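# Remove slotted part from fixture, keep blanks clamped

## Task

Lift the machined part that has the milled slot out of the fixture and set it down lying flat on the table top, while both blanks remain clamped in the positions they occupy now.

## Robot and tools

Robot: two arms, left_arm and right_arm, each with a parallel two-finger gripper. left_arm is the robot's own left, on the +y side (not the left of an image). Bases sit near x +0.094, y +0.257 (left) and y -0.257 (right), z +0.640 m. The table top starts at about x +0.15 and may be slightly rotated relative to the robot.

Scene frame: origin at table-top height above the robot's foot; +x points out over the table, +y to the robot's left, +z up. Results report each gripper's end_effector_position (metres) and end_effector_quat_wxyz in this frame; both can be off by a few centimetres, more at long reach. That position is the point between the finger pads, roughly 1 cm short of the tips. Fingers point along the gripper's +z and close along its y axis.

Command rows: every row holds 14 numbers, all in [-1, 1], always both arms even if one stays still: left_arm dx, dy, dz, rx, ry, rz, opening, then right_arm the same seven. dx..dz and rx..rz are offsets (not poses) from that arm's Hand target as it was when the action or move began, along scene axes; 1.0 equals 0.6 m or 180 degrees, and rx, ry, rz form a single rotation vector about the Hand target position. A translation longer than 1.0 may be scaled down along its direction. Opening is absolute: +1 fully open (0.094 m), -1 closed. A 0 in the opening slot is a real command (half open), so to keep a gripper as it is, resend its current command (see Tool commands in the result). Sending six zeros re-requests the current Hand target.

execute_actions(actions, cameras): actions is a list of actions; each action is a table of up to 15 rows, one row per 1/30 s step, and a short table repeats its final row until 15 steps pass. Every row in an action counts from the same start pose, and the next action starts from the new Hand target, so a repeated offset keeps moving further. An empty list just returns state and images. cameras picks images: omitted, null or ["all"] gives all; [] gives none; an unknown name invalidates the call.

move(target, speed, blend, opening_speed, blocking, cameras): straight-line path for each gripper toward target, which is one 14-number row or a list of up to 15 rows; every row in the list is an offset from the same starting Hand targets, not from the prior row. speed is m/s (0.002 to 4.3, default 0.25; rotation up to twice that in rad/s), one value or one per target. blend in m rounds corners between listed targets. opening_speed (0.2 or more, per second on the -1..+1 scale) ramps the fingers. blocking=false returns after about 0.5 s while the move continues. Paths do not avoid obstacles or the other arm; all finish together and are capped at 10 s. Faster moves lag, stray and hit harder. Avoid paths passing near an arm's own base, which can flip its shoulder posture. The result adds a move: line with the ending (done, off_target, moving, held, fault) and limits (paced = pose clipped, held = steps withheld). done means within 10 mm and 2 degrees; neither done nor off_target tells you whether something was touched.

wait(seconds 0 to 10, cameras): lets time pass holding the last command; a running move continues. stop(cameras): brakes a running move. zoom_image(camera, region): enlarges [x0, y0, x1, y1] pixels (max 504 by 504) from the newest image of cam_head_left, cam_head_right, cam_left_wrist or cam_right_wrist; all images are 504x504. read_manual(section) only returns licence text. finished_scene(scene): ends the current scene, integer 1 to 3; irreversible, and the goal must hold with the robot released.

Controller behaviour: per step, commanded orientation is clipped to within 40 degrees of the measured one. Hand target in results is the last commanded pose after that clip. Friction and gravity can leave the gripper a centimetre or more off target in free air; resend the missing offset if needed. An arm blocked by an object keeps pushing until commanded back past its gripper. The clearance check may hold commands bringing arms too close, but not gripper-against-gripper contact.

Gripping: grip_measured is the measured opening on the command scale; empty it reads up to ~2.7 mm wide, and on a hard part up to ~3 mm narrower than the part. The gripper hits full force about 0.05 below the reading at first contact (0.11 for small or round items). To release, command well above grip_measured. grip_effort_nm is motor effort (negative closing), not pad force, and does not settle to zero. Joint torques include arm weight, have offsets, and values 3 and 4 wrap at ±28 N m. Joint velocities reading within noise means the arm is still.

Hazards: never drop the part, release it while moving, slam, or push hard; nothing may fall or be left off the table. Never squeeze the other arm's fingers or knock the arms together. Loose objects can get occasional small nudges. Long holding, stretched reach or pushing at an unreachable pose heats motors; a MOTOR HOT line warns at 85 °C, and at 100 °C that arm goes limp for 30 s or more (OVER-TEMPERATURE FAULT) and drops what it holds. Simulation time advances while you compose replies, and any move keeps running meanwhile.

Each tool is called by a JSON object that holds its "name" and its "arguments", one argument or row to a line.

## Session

{"name": "execute_actions", "arguments": {
  "actions": []
}}

Scene clock: 0.00 s.
left_arm: end_effector_position=(+0.3674, -0.0491, +0.1401) grip_measured=+1.000 grip_effort_nm=n/a end_effector_quat_wxyz=(+0.069, +0.397, +0.897, -0.179) | right_arm: end_effector_position=(+0.2448, -0.1560, +0.3201) grip_measured=+1.000 grip_effort_nm=n/a end_effector_quat_wxyz=(-0.033, -0.049, +0.998, -0.020)
Joint positions: left_arm=[-2.281 1.525 0.795 0.705 -0.333 0.989 0.094] | right_arm=[2.329 1.333 0.081 1.252 0.811 -0.254 0.094]
Joint velocities: within noise
Joint torques (N m): no reading
Motor temperatures (°C): left_arm=[27 30 32 32 31 28 29] | right_arm=[28 30 27 31 27 26 31]
Heat: left arm: hottest elbow 32 °C; right arm: hottest wrist pitch 31 °C.
Hand target: left_arm +0.3606, -0.0483, +0.1440; +0.065, +0.400, +0.896, -0.183 | right_arm +0.2392, -0.1594, +0.3242; -0.039, -0.055, +0.998, -0.019
Tool commands: left_gripper/opening=+1.0 right_gripper/opening=+1.0

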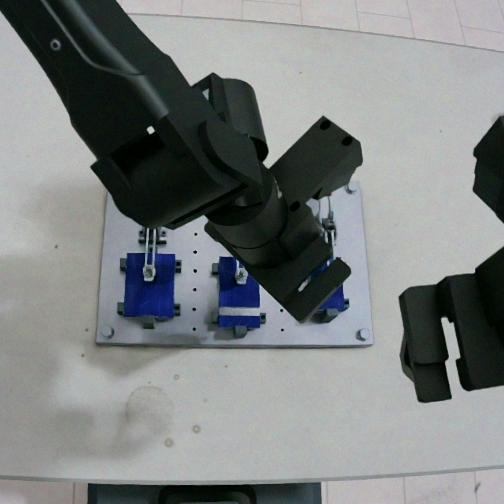

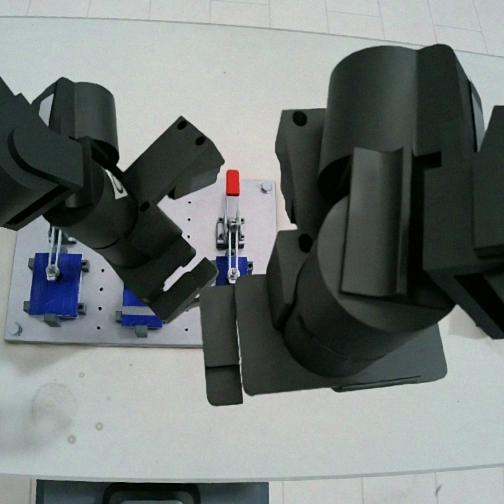

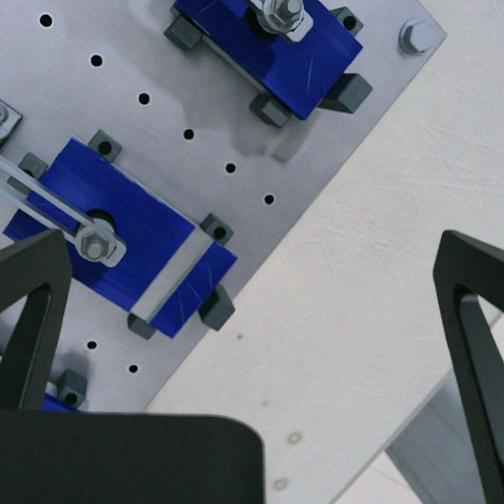

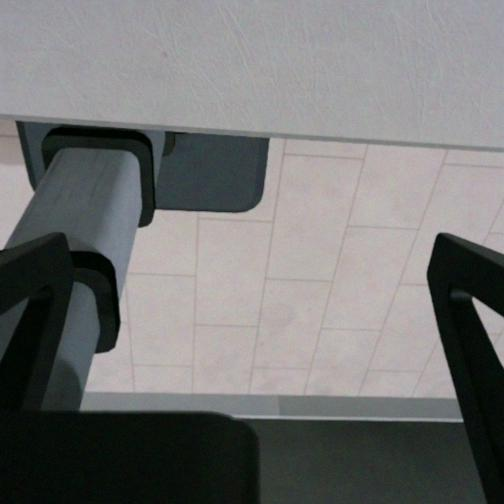

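{"name": "zoom_image", "arguments": {
  "camera": "cam_left_wrist",
  "region": [0, 60, 300, 380]
}}

Scaled by 1.575 from the camera's 504x504 image, which has a finer 720x720 frame.

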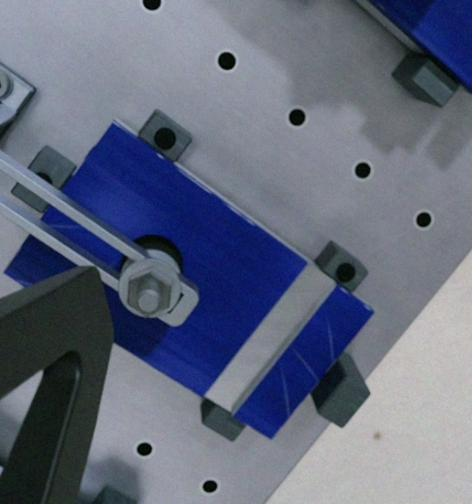

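{"name": "move", "arguments": {
  "target": [
    [0.14,0.03,0.05,0.092,0.094,0.115,0.2,0.05,-0.16,0.0,0,0,0,1],
    [0.282,0.0605,-0.077,0.1837,0.1874,0.2302,0.0,0.1,-0.317,0,0,0,0,1]
  ],
  "speed": 0.35,
  "blend": [0.03,0]
}}

Scene clock: 13.80 s.
left_arm: end_effector_position=(+0.5363, -0.0169, +0.1046) grip_measured=+0.004 grip_effort_nm=-0.164 end_effector_quat_wxyz=(-0.235, +0.002, +0.972, -0.008) | right_arm: end_effector_position=(+0.3019, -0.3471, +0.3256) grip_measured=+1.000 grip_effort_nm=0.017 end_effector_quat_wxyz=(-0.031, -0.057, +0.998, -0.018)
Joint positions: left_arm=[-2.348 1.478 1.531 -0.633 -0.749 -0.248 0.047] | right_arm=[1.216 0.375 0.122 0.257 -0.306 -0.27 0.094]
Joint velocities: within noise
Joint torques (N m): left_arm=[-9.88 -10.93 -0.28 -0.94 0.16 -0.21] | right_arm=[-1.61 -3.43 -1.99 0.18 0 -0.04]
Motor temperatures (°C): left_arm=[28 30 32 32 31 28 29] | right_arm=[28 30 28 31 27 26 30]
Heat: left arm: hottest elbow 32 °C; right arm: hottest wrist pitch 31 °C.
Hand target: left_arm +0.5299, -0.0120, +0.0979; -0.242, +0.000, +0.970, +0.000 | right_arm +0.2991, -0.3496, +0.3242; -0.040, -0.055, +0.998, -0.019
Off the commanded pose: left_arm 0.011 m, 1 deg | right_arm 0.004 m, 1 deg.
move: off_target (left_arm); target 2's new opening was sent with left_arm's hand 0.011 m and 1 deg from that target

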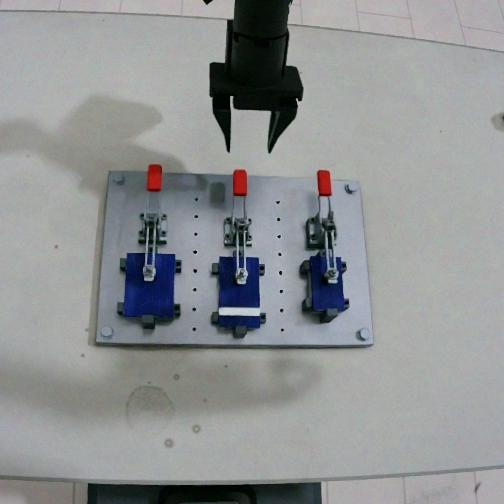

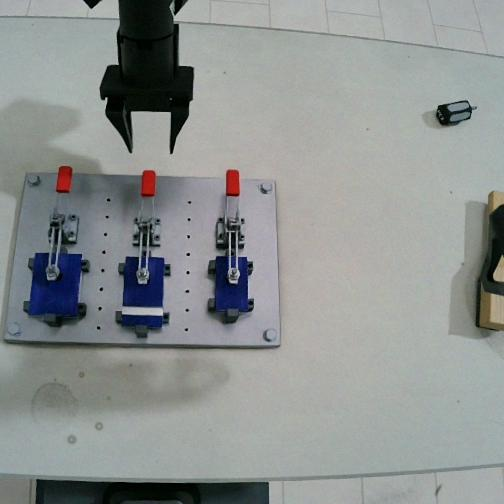

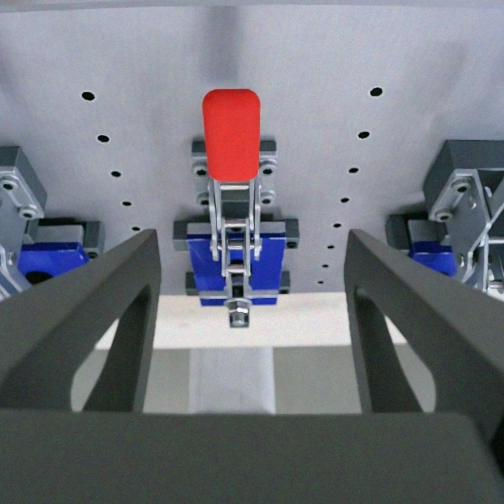

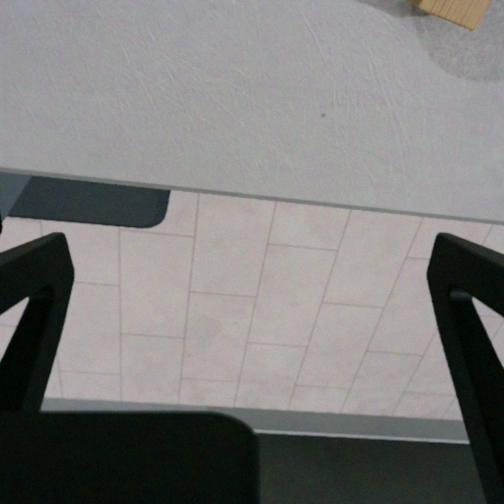

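{"name": "move", "arguments": {
  "target": [-0.024,0.01,-0.103,0,0,0,-0.2,0,0,0,0,0,0,1],
  "speed": 0.15,
  "cameras": ["cam_left_wrist"]
}}

Scene clock: 17.27 s.
left_arm: end_effector_position=(+0.5142, -0.0100, +0.0417) grip_measured=-0.197 grip_effort_nm=-0.168 end_effector_quat_wxyz=(-0.246, -0.002, +0.969, -0.002) | right_arm: end_effector_position=(+0.3018, -0.3471, +0.3256) grip_measured=+1.000 grip_effort_nm=0.017 end_effector_quat_wxyz=(-0.032, -0.057, +0.998, -0.018)
Joint positions: left_arm=[-2.252 1.59 1.621 -0.598 -0.673 -0.21 0.038] | right_arm=[1.216 0.376 0.122 0.257 -0.306 -0.27 0.094]
Joint velocities: within noise
Joint torques (N m): left_arm=[-10.52 -12.1 -0.65 -0.09 0.15 0.09] | right_arm=[-1.61 -3.37 -2 0.18 0 -0.04]
Motor temperatures (°C): left_arm=[28 30 32 32 31 28 29] | right_arm=[28 30 28 31 27 26 30]
Heat: left arm: hottest elbow 32 °C; right arm: hottest wrist pitch 31 °C.
Hand target: left_arm +0.5155, -0.0060, +0.0361; -0.242, +0.000, +0.970, +0.000 | right_arm +0.2991, -0.3496, +0.3242; -0.040, -0.055, +0.998, -0.019
Off the commanded pose: left_arm 0.007 m, 1 deg | right_arm 0.004 m, 1 deg.
move: done
Images, in order (width x height): cam_left_wrist 504x504.

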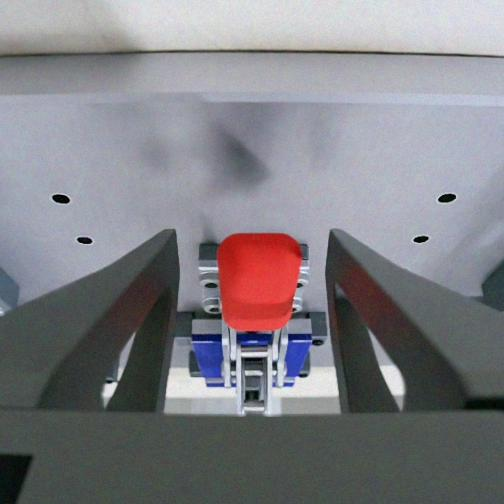

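{"name": "move", "arguments": {
  "target": [
    [0.0,-0.004,-0.014,0,0,0,-0.3,0,0,0,0,0,0,1],
    [0.0,-0.004,-0.014,0,0,0,-0.76,0,0,0,0,0,0,1]
  ],
  "speed": 0.1,
  "opening_speed": 0.6,
  "cameras": ["cam_left_wrist"]
}}

Scene clock: 21.77 s.
left_arm: end_effector_position=(+0.5179, -0.0115, +0.0352) grip_measured=-0.665 grip_effort_nm=-0.979 end_effector_quat_wxyz=(-0.243, -0.002, +0.970, -0.003) | right_arm: end_effector_position=(+0.3018, -0.3471, +0.3256) grip_measured=+1.000 grip_effort_nm=0.017 end_effector_quat_wxyz=(-0.032, -0.057, +0.998, -0.018)
Joint positions: left_arm=[-2.248 1.604 1.644 -0.598 -0.67 -0.203 0.016] | right_arm=[1.216 0.376 0.122 0.257 -0.306 -0.27 0.094]
Joint velocities: within noise
Joint torques (N m): left_arm=[-10.4 -11.63 -0.35 -0.16 0.22 0.03] | right_arm=[-1.55 -3.37 -2 0.17 0 -0.04]
Motor temperatures (°C): left_arm=[28 30 32 32 31 28 29] | right_arm=[28 30 28 31 27 26 30]
Heat: left arm: hottest elbow 32 °C; right arm: hottest wrist pitch 31 °C.
Hand target: left_arm +0.5152, -0.0084, +0.0276; -0.243, +0.000, +0.970, +0.000 | right_arm +0.2992, -0.3496, +0.3242; -0.039, -0.055, +0.998, -0.019
Off the commanded pose: left_arm 0.008 m, 0 deg | right_arm 0.004 m, 1 deg.
move: done; target 2's new opening was sent with left_arm's hand 0.011 m and 1 deg from that target
Images, in order (width x height): cam_left_wrist 504x504.

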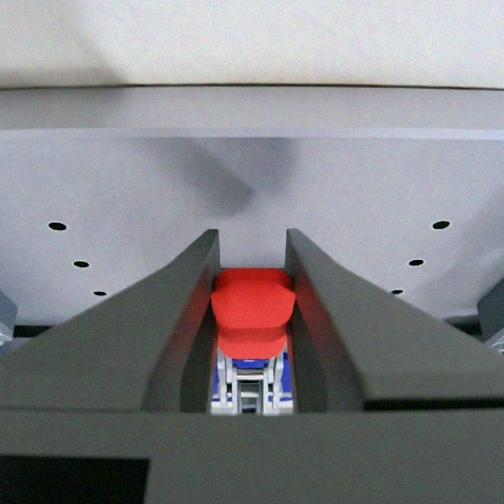

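{"name": "move", "arguments": {
  "target": [
    [-0.018,0.0,0.081,0,-0.139,0,-0.76,0,0,0,0,0,0,1],
    [-0.049,0.0,0.104,0,-0.25,0,-0.76,0,0,0,0,0,0,1]
  ],
  "speed": 0.08,
  "cameras": ["cam_left_wrist","cam_head_left"]
}}

Scene clock: 28.80 s.
left_arm: end_effector_position=(+0.4945, -0.0117, +0.0731) grip_measured=-0.674 grip_effort_nm=-1.038 end_effector_quat_wxyz=(+0.146, -0.005, +0.989, +0.001) | right_arm: end_effector_position=(+0.3017, -0.3471, +0.3255) grip_measured=+1.000 grip_effort_nm=0.017 end_effector_quat_wxyz=(-0.032, -0.057, +0.998, -0.018)
Joint positions: left_arm=[-2.265 1.63 1.055 1.002 -0.604 0.409 0.015] | right_arm=[1.216 0.376 0.122 0.257 -0.306 -0.27 0.094]
Joint velocities: within noise
Joint torques (N m): left_arm=[-11.99 -10.99 -9.21 2.37 -0.15 0.12] | right_arm=[-1.55 -3.37 -2 0.17 0 -0.04]
Motor temperatures (°C): left_arm=[28 31 32 32 31 28 29] | right_arm=[28 30 28 31 27 26 30]
Heat: left arm: hottest elbow 32 °C; right arm: hottest wrist pitch 31 °C.
Hand target: left_arm +0.4858, -0.0084, +0.0900; +0.147, +0.000, +0.989, +0.000 | right_arm +0.2991, -0.3496, +0.3242; -0.040, -0.055, +0.998, -0.019
Off the commanded pose: left_arm 0.019 m, 1 deg | right_arm 0.004 m, 1 deg.
move: off_target (left_arm)
Images, in order (width x height): cam_head_left 504x504, cam_left_wrist 504x504.

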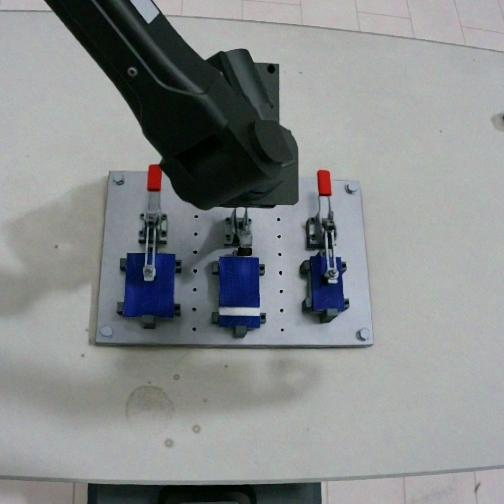

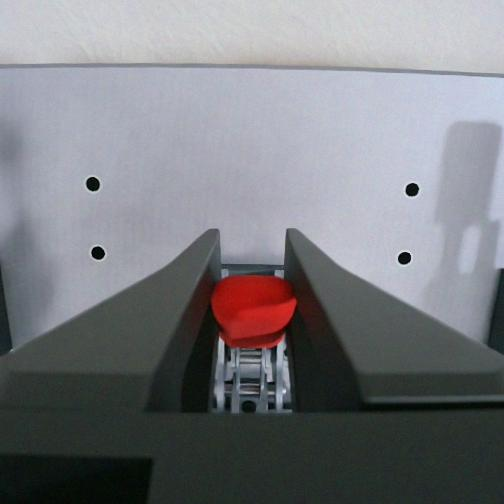

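{"name": "move", "arguments": {
  "target": [
    [0.0095,0.0,-0.0275,0,0,0,-0.76,0,0,0,0,0,0,1],
    [0.0095,0.0,-0.0275,0,0,0,-0.25,0,0,0,0,0,0,1],
    [-0.002,-0.008,-0.012,0,0.25,0,-0.25,0,0,0,0,0,0,1]
  ],
  "speed": [0.1,0.1,0.25],
  "cameras": ["cam_left_wrist"]
}}

Scene clock: 34.93 s.
left_arm: end_effector_position=(+0.4896, -0.0029, +0.0797) grip_measured=-0.253 grip_effort_nm=0.134 end_effector_quat_wxyz=(-0.236, -0.002, +0.972, +0.006) | right_arm: end_effector_position=(+0.3017, -0.3471, +0.3255) grip_measured=+1.000 grip_effort_nm=0.017 end_effector_quat_wxyz=(-0.032, -0.057, +0.998, -0.018)
Joint positions: left_arm=[-2.286 1.499 1.44 -0.501 -0.722 -0.223 0.035] | right_arm=[1.216 0.376 0.122 0.257 -0.306 -0.27 0.094]
Joint velocities: within noise
Joint torques (N m): left_arm=[-12.16 -10.87 -1.25 -1.01 0.11 -0.24] | right_arm=[-1.55 -3.31 -2 0.18 0 -0.04]
Motor temperatures (°C): left_arm=[28 30 32 32 31 28 29] | right_arm=[28 30 28 31 27 26 30]
Heat: left arm: hottest elbow 32 °C; right arm: hottest wrist pitch 31 °C.
Hand target: left_arm +0.4847, -0.0133, +0.0829; -0.243, +0.000, +0.970, +0.000 | right_arm +0.2991, -0.3496, +0.3242; -0.040, -0.055, +0.998, -0.019
Off the commanded pose: left_arm 0.012 m, 1 deg | right_arm 0.004 m, 1 deg.
move: off_target (left_arm)
Images, in order (width x height): cam_left_wrist 504x504.

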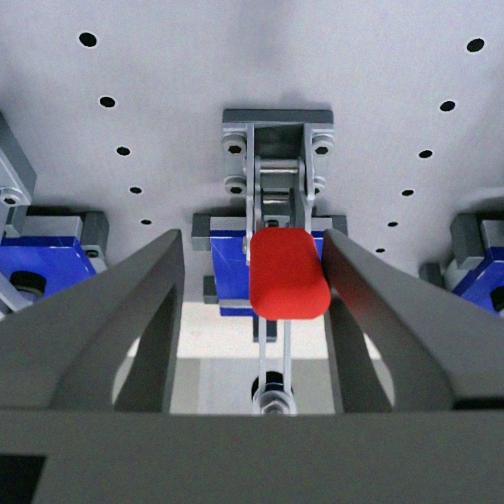

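{"name": "move", "arguments": {
  "target": [
    [0.002,-0.018,0.0,0,0,0,-0.3,0,0,0,0,0,0,1],
    [0.002,-0.008,0.0,0,0,0,-0.76,0,0,0,0,0,0,1]
  ],
  "speed": 0.1,
  "opening_speed": 0.7,
  "cameras": ["cam_left_wrist"]
}}

Scene clock: 38.57 s.
left_arm: end_effector_position=(+0.4888, -0.0104, +0.0779) grip_measured=-0.658 grip_effort_nm=-0.999 end_effector_quat_wxyz=(-0.238, -0.001, +0.971, +0.005) | right_arm: end_effector_position=(+0.3017, -0.3471, +0.3255) grip_measured=+1.000 grip_effort_nm=0.017 end_effector_quat_wxyz=(-0.032, -0.057, +0.998, -0.018)
Joint positions: left_arm=[-2.294 1.517 1.458 -0.51 -0.727 -0.231 0.016] | right_arm=[1.216 0.376 0.122 0.257 -0.306 -0.27 0.094]
Joint velocities: within noise
Joint torques (N m): left_arm=[-12.28 -11.22 -1.77 -0.95 0.1 -0.2] | right_arm=[-1.55 -3.37 -2 0.17 0 -0.04]
Motor temperatures (°C): left_arm=[28 30 32 32 31 28 29] | right_arm=[28 30 28 31 27 26 30]
Heat: left arm: hottest elbow 32 °C; right arm: hottest wrist pitch 31 °C.
Hand target: left_arm +0.4859, -0.0179, +0.0828; -0.242, +0.000, +0.970, +0.000 | right_arm +0.2991, -0.3496, +0.3242; -0.040, -0.055, +0.998, -0.019
Off the commanded pose: left_arm 0.010 m, 1 deg | right_arm 0.004 m, 1 deg.
move: done
Images, in order (width x height): cam_left_wrist 504x504.

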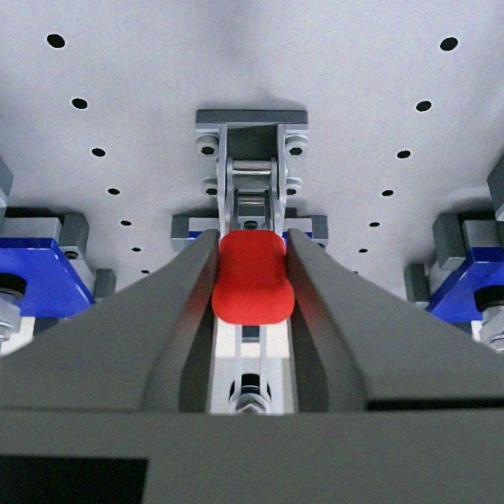

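{"name": "move", "arguments": {
  "target": [
    [-0.047,0.0,0.007,0,-0.09,0,-0.76,0,0,0,0,0,0,1],
    [-0.091,0.004,0.0,0,-0.165,0,-0.76,0,0,0,0,0,0,1]
  ],
  "speed": 0.08,
  "cameras": ["cam_left_wrist","cam_head_right","cam_head_left"]
}}

Scene clock: 44.20 s.
left_arm: end_effector_position=(+0.4652, -0.0119, +0.0822) grip_measured=-0.661 grip_effort_nm=-1.038 end_effector_quat_wxyz=(+0.034, -0.018, +0.999, +0.006) | right_arm: end_effector_position=(+0.3017, -0.3471, +0.3255) grip_measured=+1.000 grip_effort_nm=0.022 end_effector_quat_wxyz=(-0.032, -0.057, +0.998, -0.018)
Joint positions: left_arm=[-2.292 1.555 1.042 0.68 -0.716 0.231 0.016] | right_arm=[1.216 0.376 0.122 0.257 -0.306 -0.27 0.094]
Joint velocities: within noise
Joint torques (N m): left_arm=[-10.17 -7 -7.49 0.66 0.32 -0.13] | right_arm=[-1.55 -3.37 -2.02 0.17 0 -0.04]
Motor temperatures (°C): left_arm=[28 30 32 32 31 28 30] | right_arm=[28 30 28 31 27 26 30]
Heat: left arm: hottest elbow 32 °C; right arm: hottest wrist pitch 31 °C.
Hand target: left_arm +0.4314, -0.0156, +0.0829; +0.014, +0.000, +1.000, +0.000 | right_arm +0.2991, -0.3496, +0.3242; -0.040, -0.055, +0.998, -0.019
Off the commanded pose: left_arm 0.034 m, 3 deg | right_arm 0.004 m, 1 deg.
move: off_target (left_arm)
Images, in order (width x height): cam_head_left 504x504, cam_head_right 504x504, cam_left_wrist 504x504.

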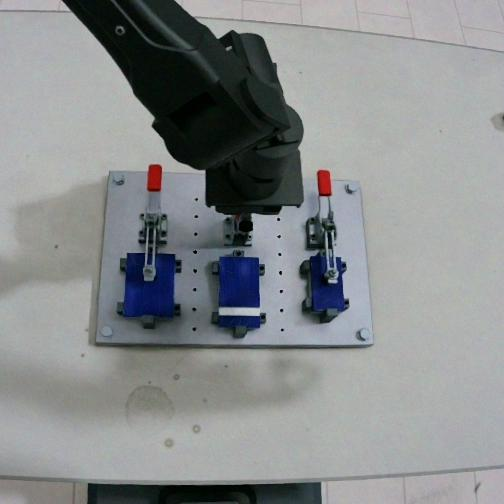

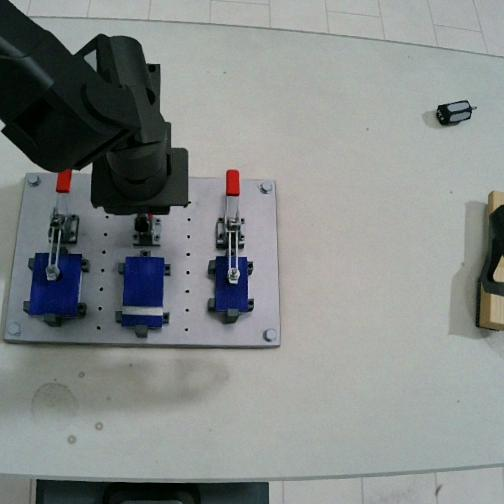

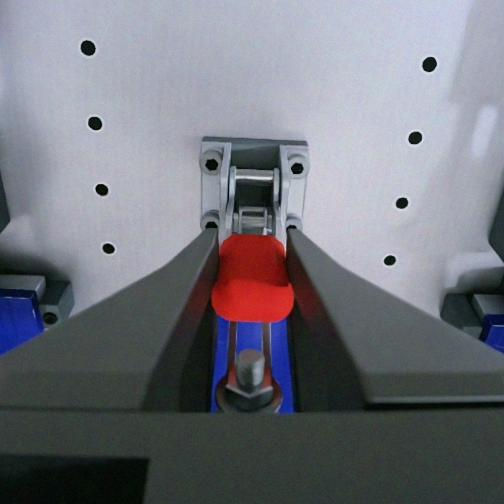

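{"name": "move", "arguments": {
  "target": [
    [0.053,0.0,0.0,0,0.008,0,-0.76,0,0,0,0,0,0,1],
    [0.053,0.0,0.0,0,0.008,0,0.0,0,0,0,0,0,0,1],
    [0.075,0.0,0.19,0,0.0,0,0.0,0,0,0,0,0,0,1],
    [-0.094,0.004,0.075,0,-0.102,0,0.5,0,0,0,0,0,0,1]
  ],
  "speed": [0.1,0.1,0.25,0.3],
  "blend": [0,0,0.02,0],
  "cameras": ["cam_left_wrist","cam_head_right","cam_head_left"]
}}

Scene clock: 51.57 s.
left_arm: end_effector_position=(+0.3720, -0.0199, +0.1318) grip_measured=+0.496 grip_effort_nm=0.149 end_effector_quat_wxyz=(+0.167, -0.003, +0.986, -0.009) | right_arm: end_effector_position=(+0.3017, -0.3471, +0.3255) grip_measured=+1.000 grip_effort_nm=0.022 end_effector_quat_wxyz=(-0.032, -0.057, +0.998, -0.018)
Joint positions: left_arm=[-2.308 1.813 0.82 1.47 -0.607 0.456 0.07] | right_arm=[1.216 0.376 0.122 0.257 -0.306 -0.27 0.094]
Joint velocities: within noise
Joint torques (N m): left_arm=[-10.05 -5.83 -5.7 1.4 0.25 0.06] | right_arm=[-1.55 -3.37 -2 0.17 0 -0.04]
Motor temperatures (°C): left_arm=[28 30 33 32 31 28 30] | right_arm=[28 30 27 31 27 26 30]
Heat: left arm: hottest elbow 33 °C; right arm: hottest wrist pitch 31 °C.
Hand target: left_arm +0.3750, -0.0131, +0.1278; +0.174, +0.000, +0.985, +0.000 | right_arm +0.2991, -0.3496, +0.3242; -0.040, -0.055, +0.998, -0.019
Off the commanded pose: left_arm 0.008 m, 1 deg | right_arm 0.004 m, 1 deg.
move: done
Images, in order (width x height): cam_head_left 504x504, cam_head_right 504x504, cam_left_wrist 504x504.

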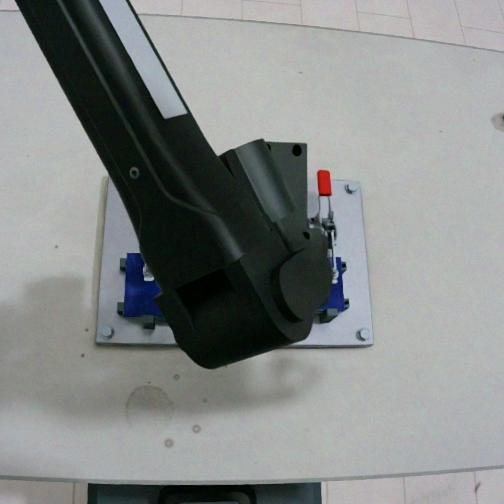

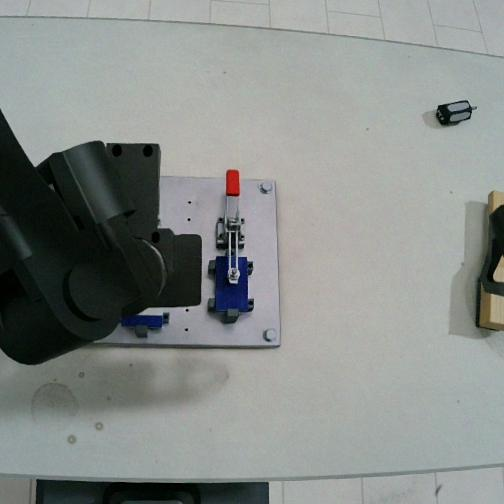

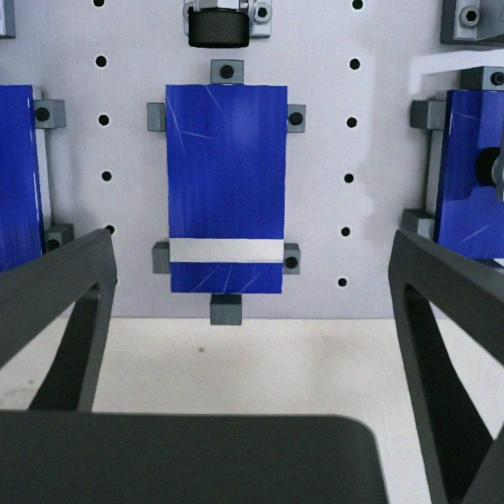

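{"name": "move", "arguments": {
  "target": [-0.006,0.0143,-0.128,0,0,0,0.5,0,0,0,0,0,0,1],
  "speed": 0.2,
  "cameras": ["cam_left_wrist"]
}}

Scene clock: 54.97 s.
left_arm: end_effector_position=(+0.3763, -0.0067, +0.0560) grip_measured=+0.497 grip_effort_nm=0.144 end_effector_quat_wxyz=(+0.179, +0.002, +0.984, -0.001) | right_arm: end_effector_position=(+0.3017, -0.3471, +0.3255) grip_measured=+1.000 grip_effort_nm=0.022 end_effector_quat_wxyz=(-0.032, -0.057, +0.998, -0.018)
Joint positions: left_arm=[-2.19 1.888 0.983 1.38 -0.506 0.421 0.07] | right_arm=[1.216 0.376 0.122 0.257 -0.306 -0.27 0.094]
Joint velocities: within noise
Joint torques (N m): left_arm=[-10.11 -5.77 -5.74 0.5 0.23 -0.22] | right_arm=[-1.55 -3.37 -2.02 0.17 0 -0.04]
Motor temperatures (°C): left_arm=[28 30 33 32 31 28 30] | right_arm=[28 30 27 31 27 26 30]
Heat: left arm: hottest elbow 33 °C; right arm: hottest wrist pitch 31 °C.
Hand target: left_arm +0.3714, -0.0046, +0.0510; +0.174, +0.000, +0.985, +0.000 | right_arm +0.2991, -0.3496, +0.3242; -0.040, -0.055, +0.998, -0.019
Off the commanded pose: left_arm 0.007 m, 1 deg | right_arm 0.004 m, 1 deg.
move: done
Images, in order (width x height): cam_left_wrist 504x504.

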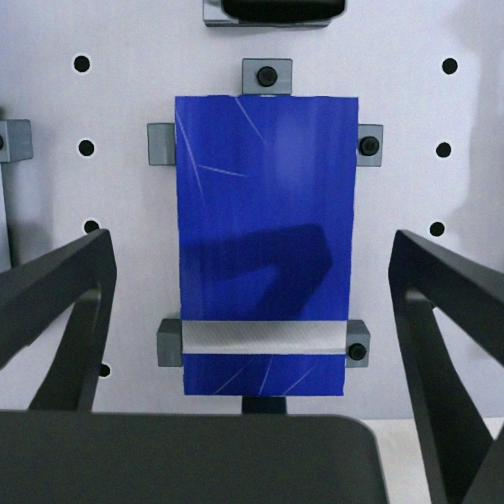

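{"name": "move", "arguments": {
  "target": [0.001,-0.008,-0.049,0,0,0,0.35,0,0,0,0,0,0,1],
  "speed": 0.1,
  "cameras": ["cam_left_wrist"]
}}

Scene clock: 58.47 s.
left_arm: end_effector_position=(+0.3784, -0.0146, +0.0286) grip_measured=+0.353 grip_effort_nm=-0.159 end_effector_quat_wxyz=(+0.179, +0.001, +0.984, -0.003) | right_arm: end_effector_position=(+0.3017, -0.3471, +0.3255) grip_measured=+1.000 grip_effort_nm=0.017 end_effector_quat_wxyz=(-0.032, -0.057, +0.998, -0.018)
Joint positions: left_arm=[-2.172 1.929 1.068 1.332 -0.485 0.408 0.064] | right_arm=[1.216 0.376 0.122 0.257 -0.306 -0.27 0.094]
Joint velocities: within noise
Joint torques (N m): left_arm=[-9.93 -5.66 -5.55 0.49 0.23 -0.21] | right_arm=[-1.55 -3.37 -2 0.18 0 -0.04]
Motor temperatures (°C): left_arm=[28 30 33 32 31 28 30] | right_arm=[28 30 27 31 27 26 30]
Heat: left arm: hottest elbow 33 °C; right arm: hottest wrist pitch 31 °C.
Hand target: left_arm +0.3719, -0.0093, +0.0216; +0.173, +0.000, +0.985, +0.000 | right_arm +0.2991, -0.3496, +0.3242; -0.040, -0.055, +0.998, -0.019
Off the commanded pose: left_arm 0.011 m, 1 deg | right_arm 0.004 m, 1 deg.
move: off_target (left_arm)
Images, in order (width x height): cam_left_wrist 504x504.

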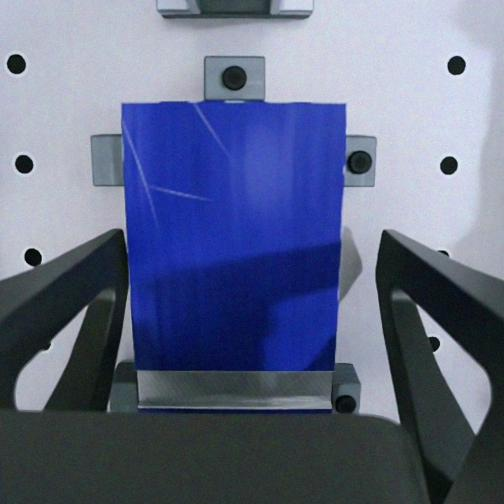

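{"name": "move", "arguments": {
  "target": [0.0,0.0115,0.0,0,0,0,0.3,0,0,0,0,0,0,1],
  "speed": 0.06,
  "cameras": ["cam_left_wrist"]
}}

Scene clock: 60.87 s.
left_arm: end_effector_position=(+0.3781, -0.0107, +0.0259) grip_measured=+0.303 grip_effort_nm=-0.164 end_effector_quat_wxyz=(+0.181, +0.000, +0.984, -0.003) | right_arm: end_effector_position=(+0.3017, -0.3471, +0.3255) grip_measured=+1.000 grip_effort_nm=0.022 end_effector_quat_wxyz=(-0.032, -0.057, +0.998, -0.018)
Joint positions: left_arm=[-2.163 1.929 1.068 1.332 -0.475 0.403 0.061] | right_arm=[1.216 0.376 0.122 0.257 -0.306 -0.27 0.094]
Joint velocities: within noise
Joint torques (N m): left_arm=[-9.64 -6.42 -6.72 0.57 0.25 -0.18] | right_arm=[-1.55 -3.37 -2 0.17 0 -0.04]
Motor temperatures (°C): left_arm=[28 30 33 32 31 28 29] | right_arm=[28 30 27 31 27 26 30]
Heat: left arm: hottest elbow 33 °C; right arm: hottest wrist pitch 31 °C.
Hand target: left_arm +0.3721, -0.0024, +0.0216; +0.174, +0.000, +0.985, +0.000 | right_arm +0.2991, -0.3496, +0.3242; -0.040, -0.055, +0.998, -0.019
Off the commanded pose: left_arm 0.011 m, 1 deg | right_arm 0.004 m, 1 deg.
move: off_target (left_arm)
Images, in order (width x height): cam_left_wrist 504x504.

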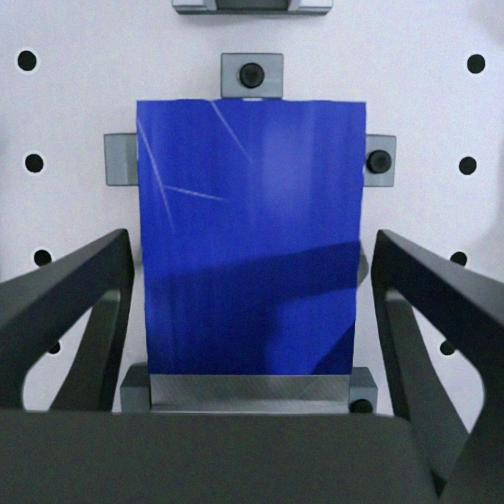

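{"name": "move", "arguments": {
  "target": [0.0,0.0,0.0,0,0,0,-0.1,0,0,0,0,0,0,1],
  "speed": 0.06,
  "opening_speed": 0.4,
  "cameras": ["cam_left_wrist"]
}}

Scene clock: 62.67 s.
left_arm: end_effector_position=(+0.3781, -0.0103, +0.0257) grip_measured=+0.044 grip_effort_nm=-1.038 end_effector_quat_wxyz=(+0.181, +0.000, +0.984, -0.003) | right_arm: end_effector_position=(+0.3017, -0.3471, +0.3255) grip_measured=+1.000 grip_effort_nm=0.022 end_effector_quat_wxyz=(-0.032, -0.057, +0.998, -0.018)
Joint positions: left_arm=[-2.162 1.929 1.068 1.332 -0.475 0.403 0.049] | right_arm=[1.216 0.376 0.122 0.257 -0.306 -0.27 0.094]
Joint velocities: within noise
Joint torques (N m): left_arm=[-9.76 -6.48 -6.72 0.59 0.22 -0.22] | right_arm=[-1.55 -3.37 -2 0.18 0 -0.04]
Motor temperatures (°C): left_arm=[28 30 33 32 31 28 29] | right_arm=[28 30 27 31 27 26 30]
Heat: left arm: hottest elbow 33 °C; right arm: hottest wrist pitch 31 °C.
Hand target: left_arm +0.3721, -0.0024, +0.0216; +0.174, +0.000, +0.985, +0.000 | right_arm +0.2991, -0.3496, +0.3242; -0.040, -0.055, +0.998, -0.019
Off the commanded pose: left_arm 0.011 m, 1 deg | right_arm 0.004 m, 1 deg.
move: off_target (left_arm)
Images, in order (width x height): cam_left_wrist 504x504.

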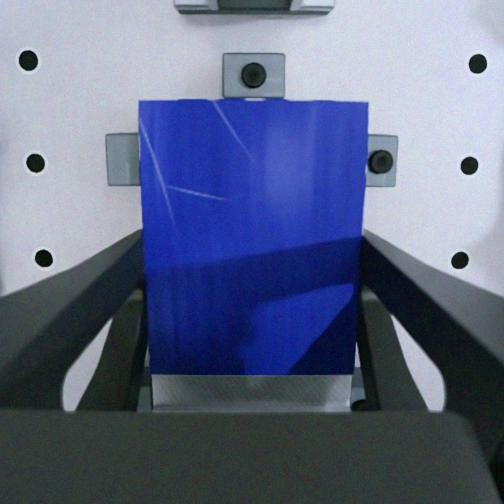

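{"name": "move", "arguments": {
  "target": [
    [0.005,-0.008,0.083,0,0,0,-0.1,0,0,0,0,0,0,1],
    [-0.06,-0.005,0.202,0,0,0,-0.1,0,0,0,0,0,0,1],
    [-0.045,0.42,0.202,0,0,0,-0.1,0,0,0,0,0,0,1]
  ],
  "speed": [0.1,0.2,0.25],
  "blend": [0.005,0.015,0],
  "cameras": ["cam_left_wrist","cam_head_left","cam_head_right"]
}}

Scene clock: 71.27 s.
left_arm: end_effector_position=(+0.3620, +0.2454, +0.1286) grip_measured=+0.044 grip_effort_nm=-1.038 end_effector_quat_wxyz=(+0.196, +0.003, +0.981, +0.002) | right_arm: end_effector_position=(+0.3017, -0.3471, +0.3255) grip_measured=+1.000 grip_effort_nm=0.017 end_effector_quat_wxyz=(-0.032, -0.057, +0.998, -0.018)
Joint positions: left_arm=[-1.695 1.534 0.516 1.466 -0.054 0.205 0.049] | right_arm=[1.216 0.376 0.122 0.257 -0.306 -0.27 0.094]
Joint velocities: within noise
Joint torques (N m): left_arm=[-0.97 -10.17 -13.01 0.91 0.16 -0.22] | right_arm=[-1.55 -3.37 -2 0.18 0 -0.04]
Motor temperatures (°C): left_arm=[28 30 33 32 31 28 30] | right_arm=[28 30 27 31 27 26 30]
Heat: left arm: hottest elbow 33 °C; right arm: hottest wrist pitch 31 °C.
Hand target: left_arm +0.3451, +0.2495, +0.1428; +0.174, +0.000, +0.985, +0.000 | right_arm +0.2991, -0.3496, +0.3242; -0.040, -0.055, +0.998, -0.019
Off the commanded pose: left_arm 0.023 m, 3 deg | right_arm 0.004 m, 1 deg.
move: off_target (left_arm)
Images, in order (width x height): cam_head_left 504x504, cam_head_right 504x504, cam_left_wrist 504x504.

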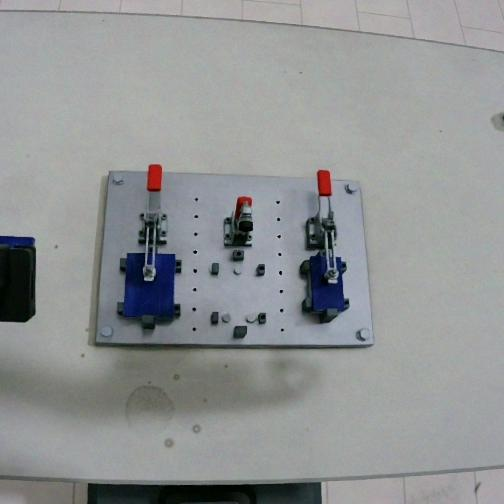

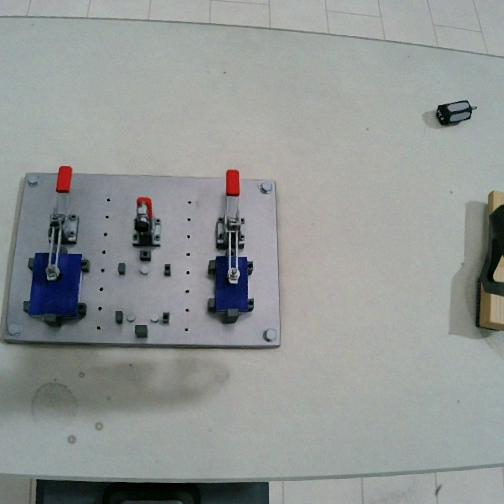

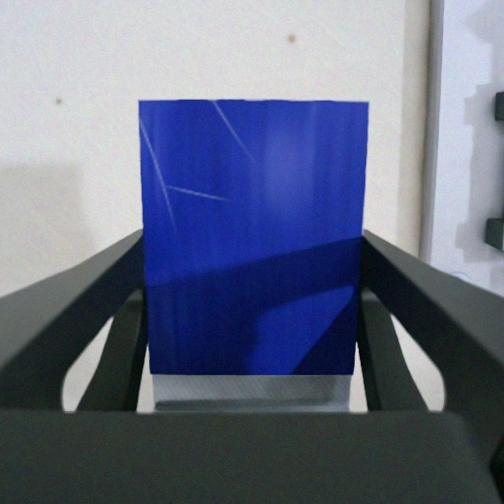

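{"name": "move", "arguments": {
  "target": [
    [0.0,0.0,-0.19,0,0,0,-0.1,0,0,0,0,0,0,1],
    [0.0,0.0,-0.213,0,0,0,-0.1,0,0,0,0,0,0,1]
  ],
  "speed": [0.2,0.06],
  "cameras": ["cam_left_wrist"]
}}

Scene clock: 73.67 s.
left_arm: end_effector_position=(+0.3515, +0.2445, +0.0179) grip_measured=+0.044 grip_effort_nm=-1.033 end_effector_quat_wxyz=(+0.181, +0.004, +0.984, -0.002) | right_arm: end_effector_position=(+0.3017, -0.3471, +0.3255) grip_measured=+1.000 grip_effort_nm=0.022 end_effector_quat_wxyz=(-0.032, -0.057, +0.998, -0.018)
Joint positions: left_arm=[-1.663 1.737 0.819 1.333 -0.023 0.193 0.049] | right_arm=[1.216 0.376 0.122 0.257 -0.306 -0.27 0.094]
Joint velocities: within noise
Joint torques (N m): left_arm=[-1.08 -7.94 -7.39 0.84 0.18 -0.26] | right_arm=[-1.55 -3.37 -2.02 0.17 0 -0.04]
Motor temperatures (°C): left_arm=[28 30 33 32 31 28 30] | right_arm=[28 30 27 31 27 26 30]
Heat: left arm: hottest elbow 33 °C; right arm: hottest wrist pitch 31 °C.
Hand target: left_arm +0.3449, +0.2496, +0.0150; +0.173, +0.000, +0.985, +0.000 | right_arm +0.2991, -0.3496, +0.3242; -0.040, -0.055, +0.998, -0.019
Off the commanded pose: left_arm 0.009 m, 1 deg | right_arm 0.004 m, 1 deg.
move: done
Images, in order (width x height): cam_left_wrist 504x504.

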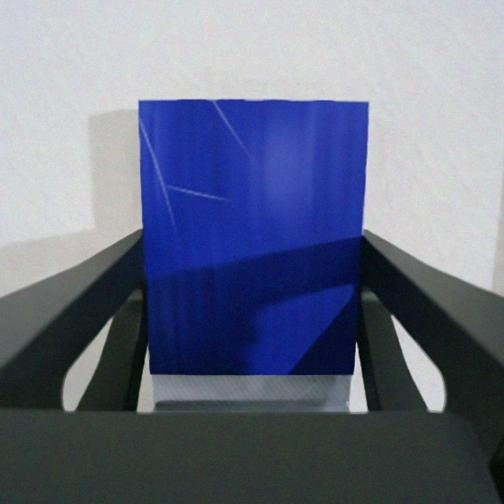

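{"name": "move", "arguments": {
  "target": [0.0,0.0,-0.0092,0,0,0,-0.1,0,0,0,0,0,0,1],
  "speed": 0.04,
  "cameras": []
}}

{"name": "move", "arguments": {
  "target": [0.0,0.0,-0.005,0,0,0,-0.1,0,0,0,0,0,0,1],
  "speed": 0.04,
  "cameras": []
}}

Scene clock: 75.47 s.
left_arm: end_effector_position=(+0.3518, +0.2443, +0.0124) grip_measured=+0.044 grip_effort_nm=-1.033 end_effector_quat_wxyz=(+0.181, +0.004, +0.984, -0.002) | right_arm: end_effector_position=(+0.3017, -0.3471, +0.3255) grip_measured=+1.000 grip_effort_nm=0.022 end_effector_quat_wxyz=(-0.032, -0.057, +0.998, -0.018)
Joint positions: left_arm=[-1.662 1.746 0.836 1.326 -0.022 0.192 0.049] | right_arm=[1.216 0.376 0.122 0.257 -0.306 -0.27 0.094]
Joint velocities: within noise
Joint torques (N m): left_arm=[-0.97 -8.23 -7.38 0.77 0.19 -0.22] | right_arm=[-1.55 -3.37 -2.02 0.18 0 -0.04]
Motor temperatures (°C): left_arm=[28 30 33 32 31 28 30] | right_arm=[28 30 27 31 27 26 30]
Heat: left arm: hottest elbow 33 °C; right arm: hottest wrist pitch 31 °C.
Hand target: left_arm +0.3451, +0.2494, +0.0095; +0.174, +0.000, +0.985, +0.000 | right_arm +0.2991, -0.3496, +0.3242; -0.040, -0.055, +0.998, -0.019
Off the commanded pose: left_arm 0.009 m, 1 deg | right_arm 0.004 m, 1 deg.
move: done
No camera images: "cameras" was empty.

Scene clock: 76.17 s.
left_arm: end_effector_position=(+0.3520, +0.2444, +0.0114) grip_measured=+0.044 grip_effort_nm=-1.033 end_effector_quat_wxyz=(+0.181, +0.004, +0.983, -0.002) | right_arm: end_effector_position=(+0.3017, -0.3471, +0.3255) grip_measured=+1.000 grip_effort_nm=0.017 end_effector_quat_wxyz=(-0.032, -0.057, +0.998, -0.018)
Joint positions: left_arm=[-1.662 1.748 0.839 1.325 -0.022 0.192 0.049] | right_arm=[1.216 0.376 0.122 0.257 -0.306 -0.27 0.094]
Joint velocities: within noise
Joint torques (N m): left_arm=[-1.03 -7.59 -6.86 0.69 0.19 -0.22] | right_arm=[-1.55 -3.37 -2.02 0.17 -0.01 -0.04]
Motor temperatures (°C): left_arm=[28 30 33 32 31 28 30] | right_arm=[28 30 27 31 27 26 30]
Heat: left arm: hottest elbow 33 °C; right arm: hottest wrist pitch 31 °C.
Hand target: left_arm +0.3450, +0.2496, +0.0064; +0.173, +0.000, +0.985, +0.000 | right_arm +0.2991, -0.3496, +0.3242; -0.040, -0.055, +0.998, -0.019
Off the commanded pose: left_arm 0.010 m, 1 deg | right_arm 0.004 m, 1 deg.
move: done
No camera images: "cameras" was empty.

{"name": "move", "arguments": {
  "target": [
    [0.0,0.0,-0.002,0,0,0,-0.1,0,0,0,0,0,0,1],
    [0.0,0.0,-0.001,0,0,0,0.3,0,0,0,0,0,0,1]
  ],
  "speed": 0.04,
  "opening_speed": 0.3,
  "cameras": ["cam_left_wrist"]
}}

Scene clock: 79.00 s.
left_arm: end_effector_position=(+0.3521, +0.2434, +0.0113) grip_measured=+0.296 grip_effort_nm=0.159 end_effector_quat_wxyz=(+0.181, +0.005, +0.983, -0.005) | right_arm: end_effector_position=(+0.3017, -0.3471, +0.3255) grip_measured=+1.000 grip_effort_nm=0.017 end_effector_quat_wxyz=(-0.032, -0.057, +0.998, -0.018)
Joint positions: left_arm=[-1.662 1.748 0.839 1.325 -0.016 0.192 0.061] | right_arm=[1.216 0.376 0.122 0.257 -0.306 -0.27 0.094]
Joint velocities: within noise
Joint torques (N m): left_arm=[-1.08 -7.59 -6.75 0.68 0 -0.22] | right_arm=[-1.55 -3.37 -2 0.17 0 -0.04]
Motor temperatures (°C): left_arm=[28 30 34 32 31 28 30] | right_arm=[28 30 27 31 27 26 30]
Heat: left arm: hottest elbow 34 °C; right arm: hottest wrist pitch 31 °C.
Hand target: left_arm +0.3451, +0.2496, +0.0058; +0.174, +0.000, +0.985, +0.000 | right_arm +0.2991, -0.3496, +0.3242; -0.040, -0.055, +0.998, -0.019
Off the commanded pose: left_arm 0.011 m, 1 deg | right_arm 0.004 m, 1 deg.
move: off_target (left_arm)
Images, in order (width x height): cam_left_wrist 504x504.

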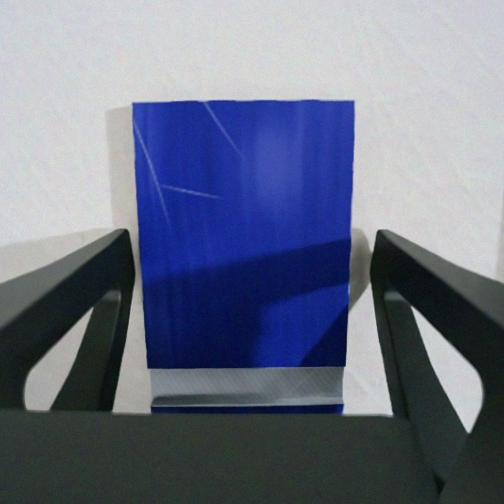

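{"name": "move", "arguments": {
  "target": [
    [0.0,-0.004,0.004,0,0,0,0.6,0,0,0,0,0,0,1],
    [0.0,-0.004,0.2,0,0,0,0.6,0,0,0,0,0,0,1]
  ],
  "speed": [0.1,0.2]
}}

Scene clock: 81.57 s.
left_arm: end_effector_position=(+0.3539, +0.2532, +0.1097) grip_measured=+0.597 grip_effort_nm=0.149 end_effector_quat_wxyz=(+0.182, +0.001, +0.983, +0.006) | right_arm: end_effector_position=(+0.3017, -0.3471, +0.3255) grip_measured=+1.000 grip_effort_nm=0.022 end_effector_quat_wxyz=(-0.032, -0.057, +0.998, -0.018)
Joint positions: left_arm=[-1.671 1.567 0.559 1.429 -0.047 0.192 0.075] | right_arm=[1.216 0.376 0.122 0.257 -0.306 -0.27 0.094]
Joint velocities: within noise
Joint torques (N m): left_arm=[-2.78 -9.82 -12.49 1.77 0.02 -0.08] | right_arm=[-1.55 -3.37 -2 0.18 0 -0.04]
Motor temperatures (°C): left_arm=[28 30 34 32 31 28 30] | right_arm=[28 30 27 31 27 26 30]
Heat: left arm: hottest elbow 34 °C; right arm: hottest wrist pitch 31 °C.
Hand target: left_arm +0.3452, +0.2472, +0.1258; +0.174, +0.000, +0.985, +0.000 | right_arm +0.2991, -0.3496, +0.3242; -0.040, -0.055, +0.998, -0.019
Off the commanded pose: left_arm 0.019 m, 1 deg | right_arm 0.004 m, 1 deg.
move: off_target (left_arm)

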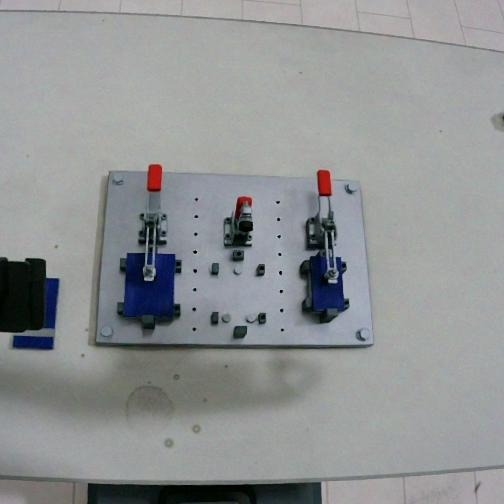

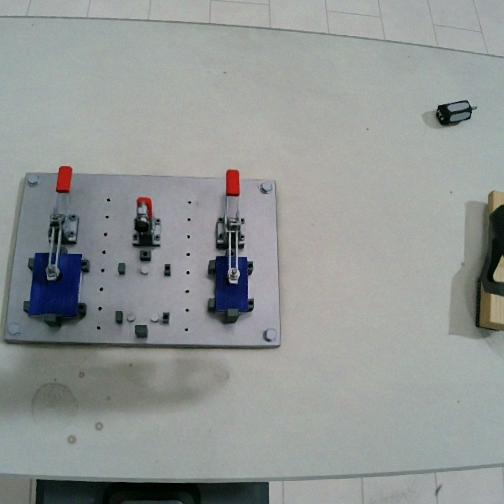

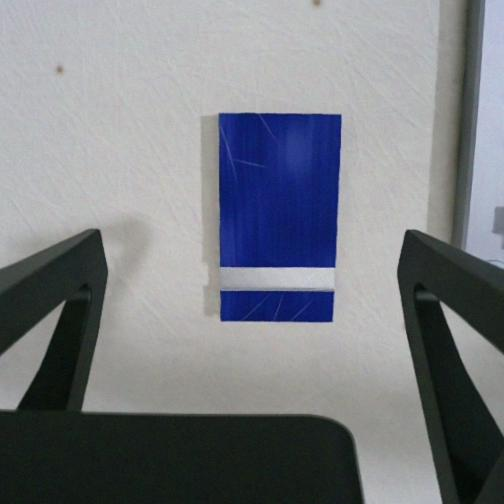

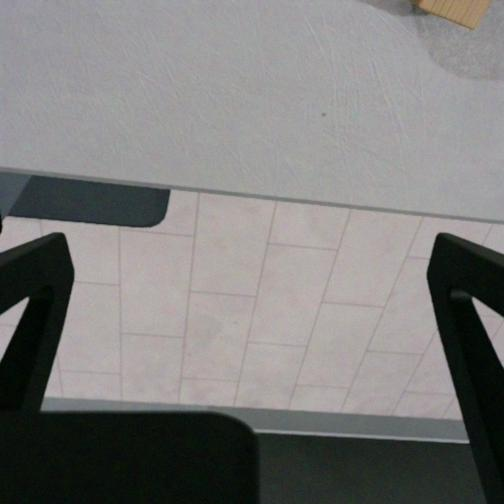

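Part lies flat on the table, and both blanks are still clamped.

{"name": "finished_scene", "arguments": {
  "scene": 3
}}

The scene is finished: the task was done.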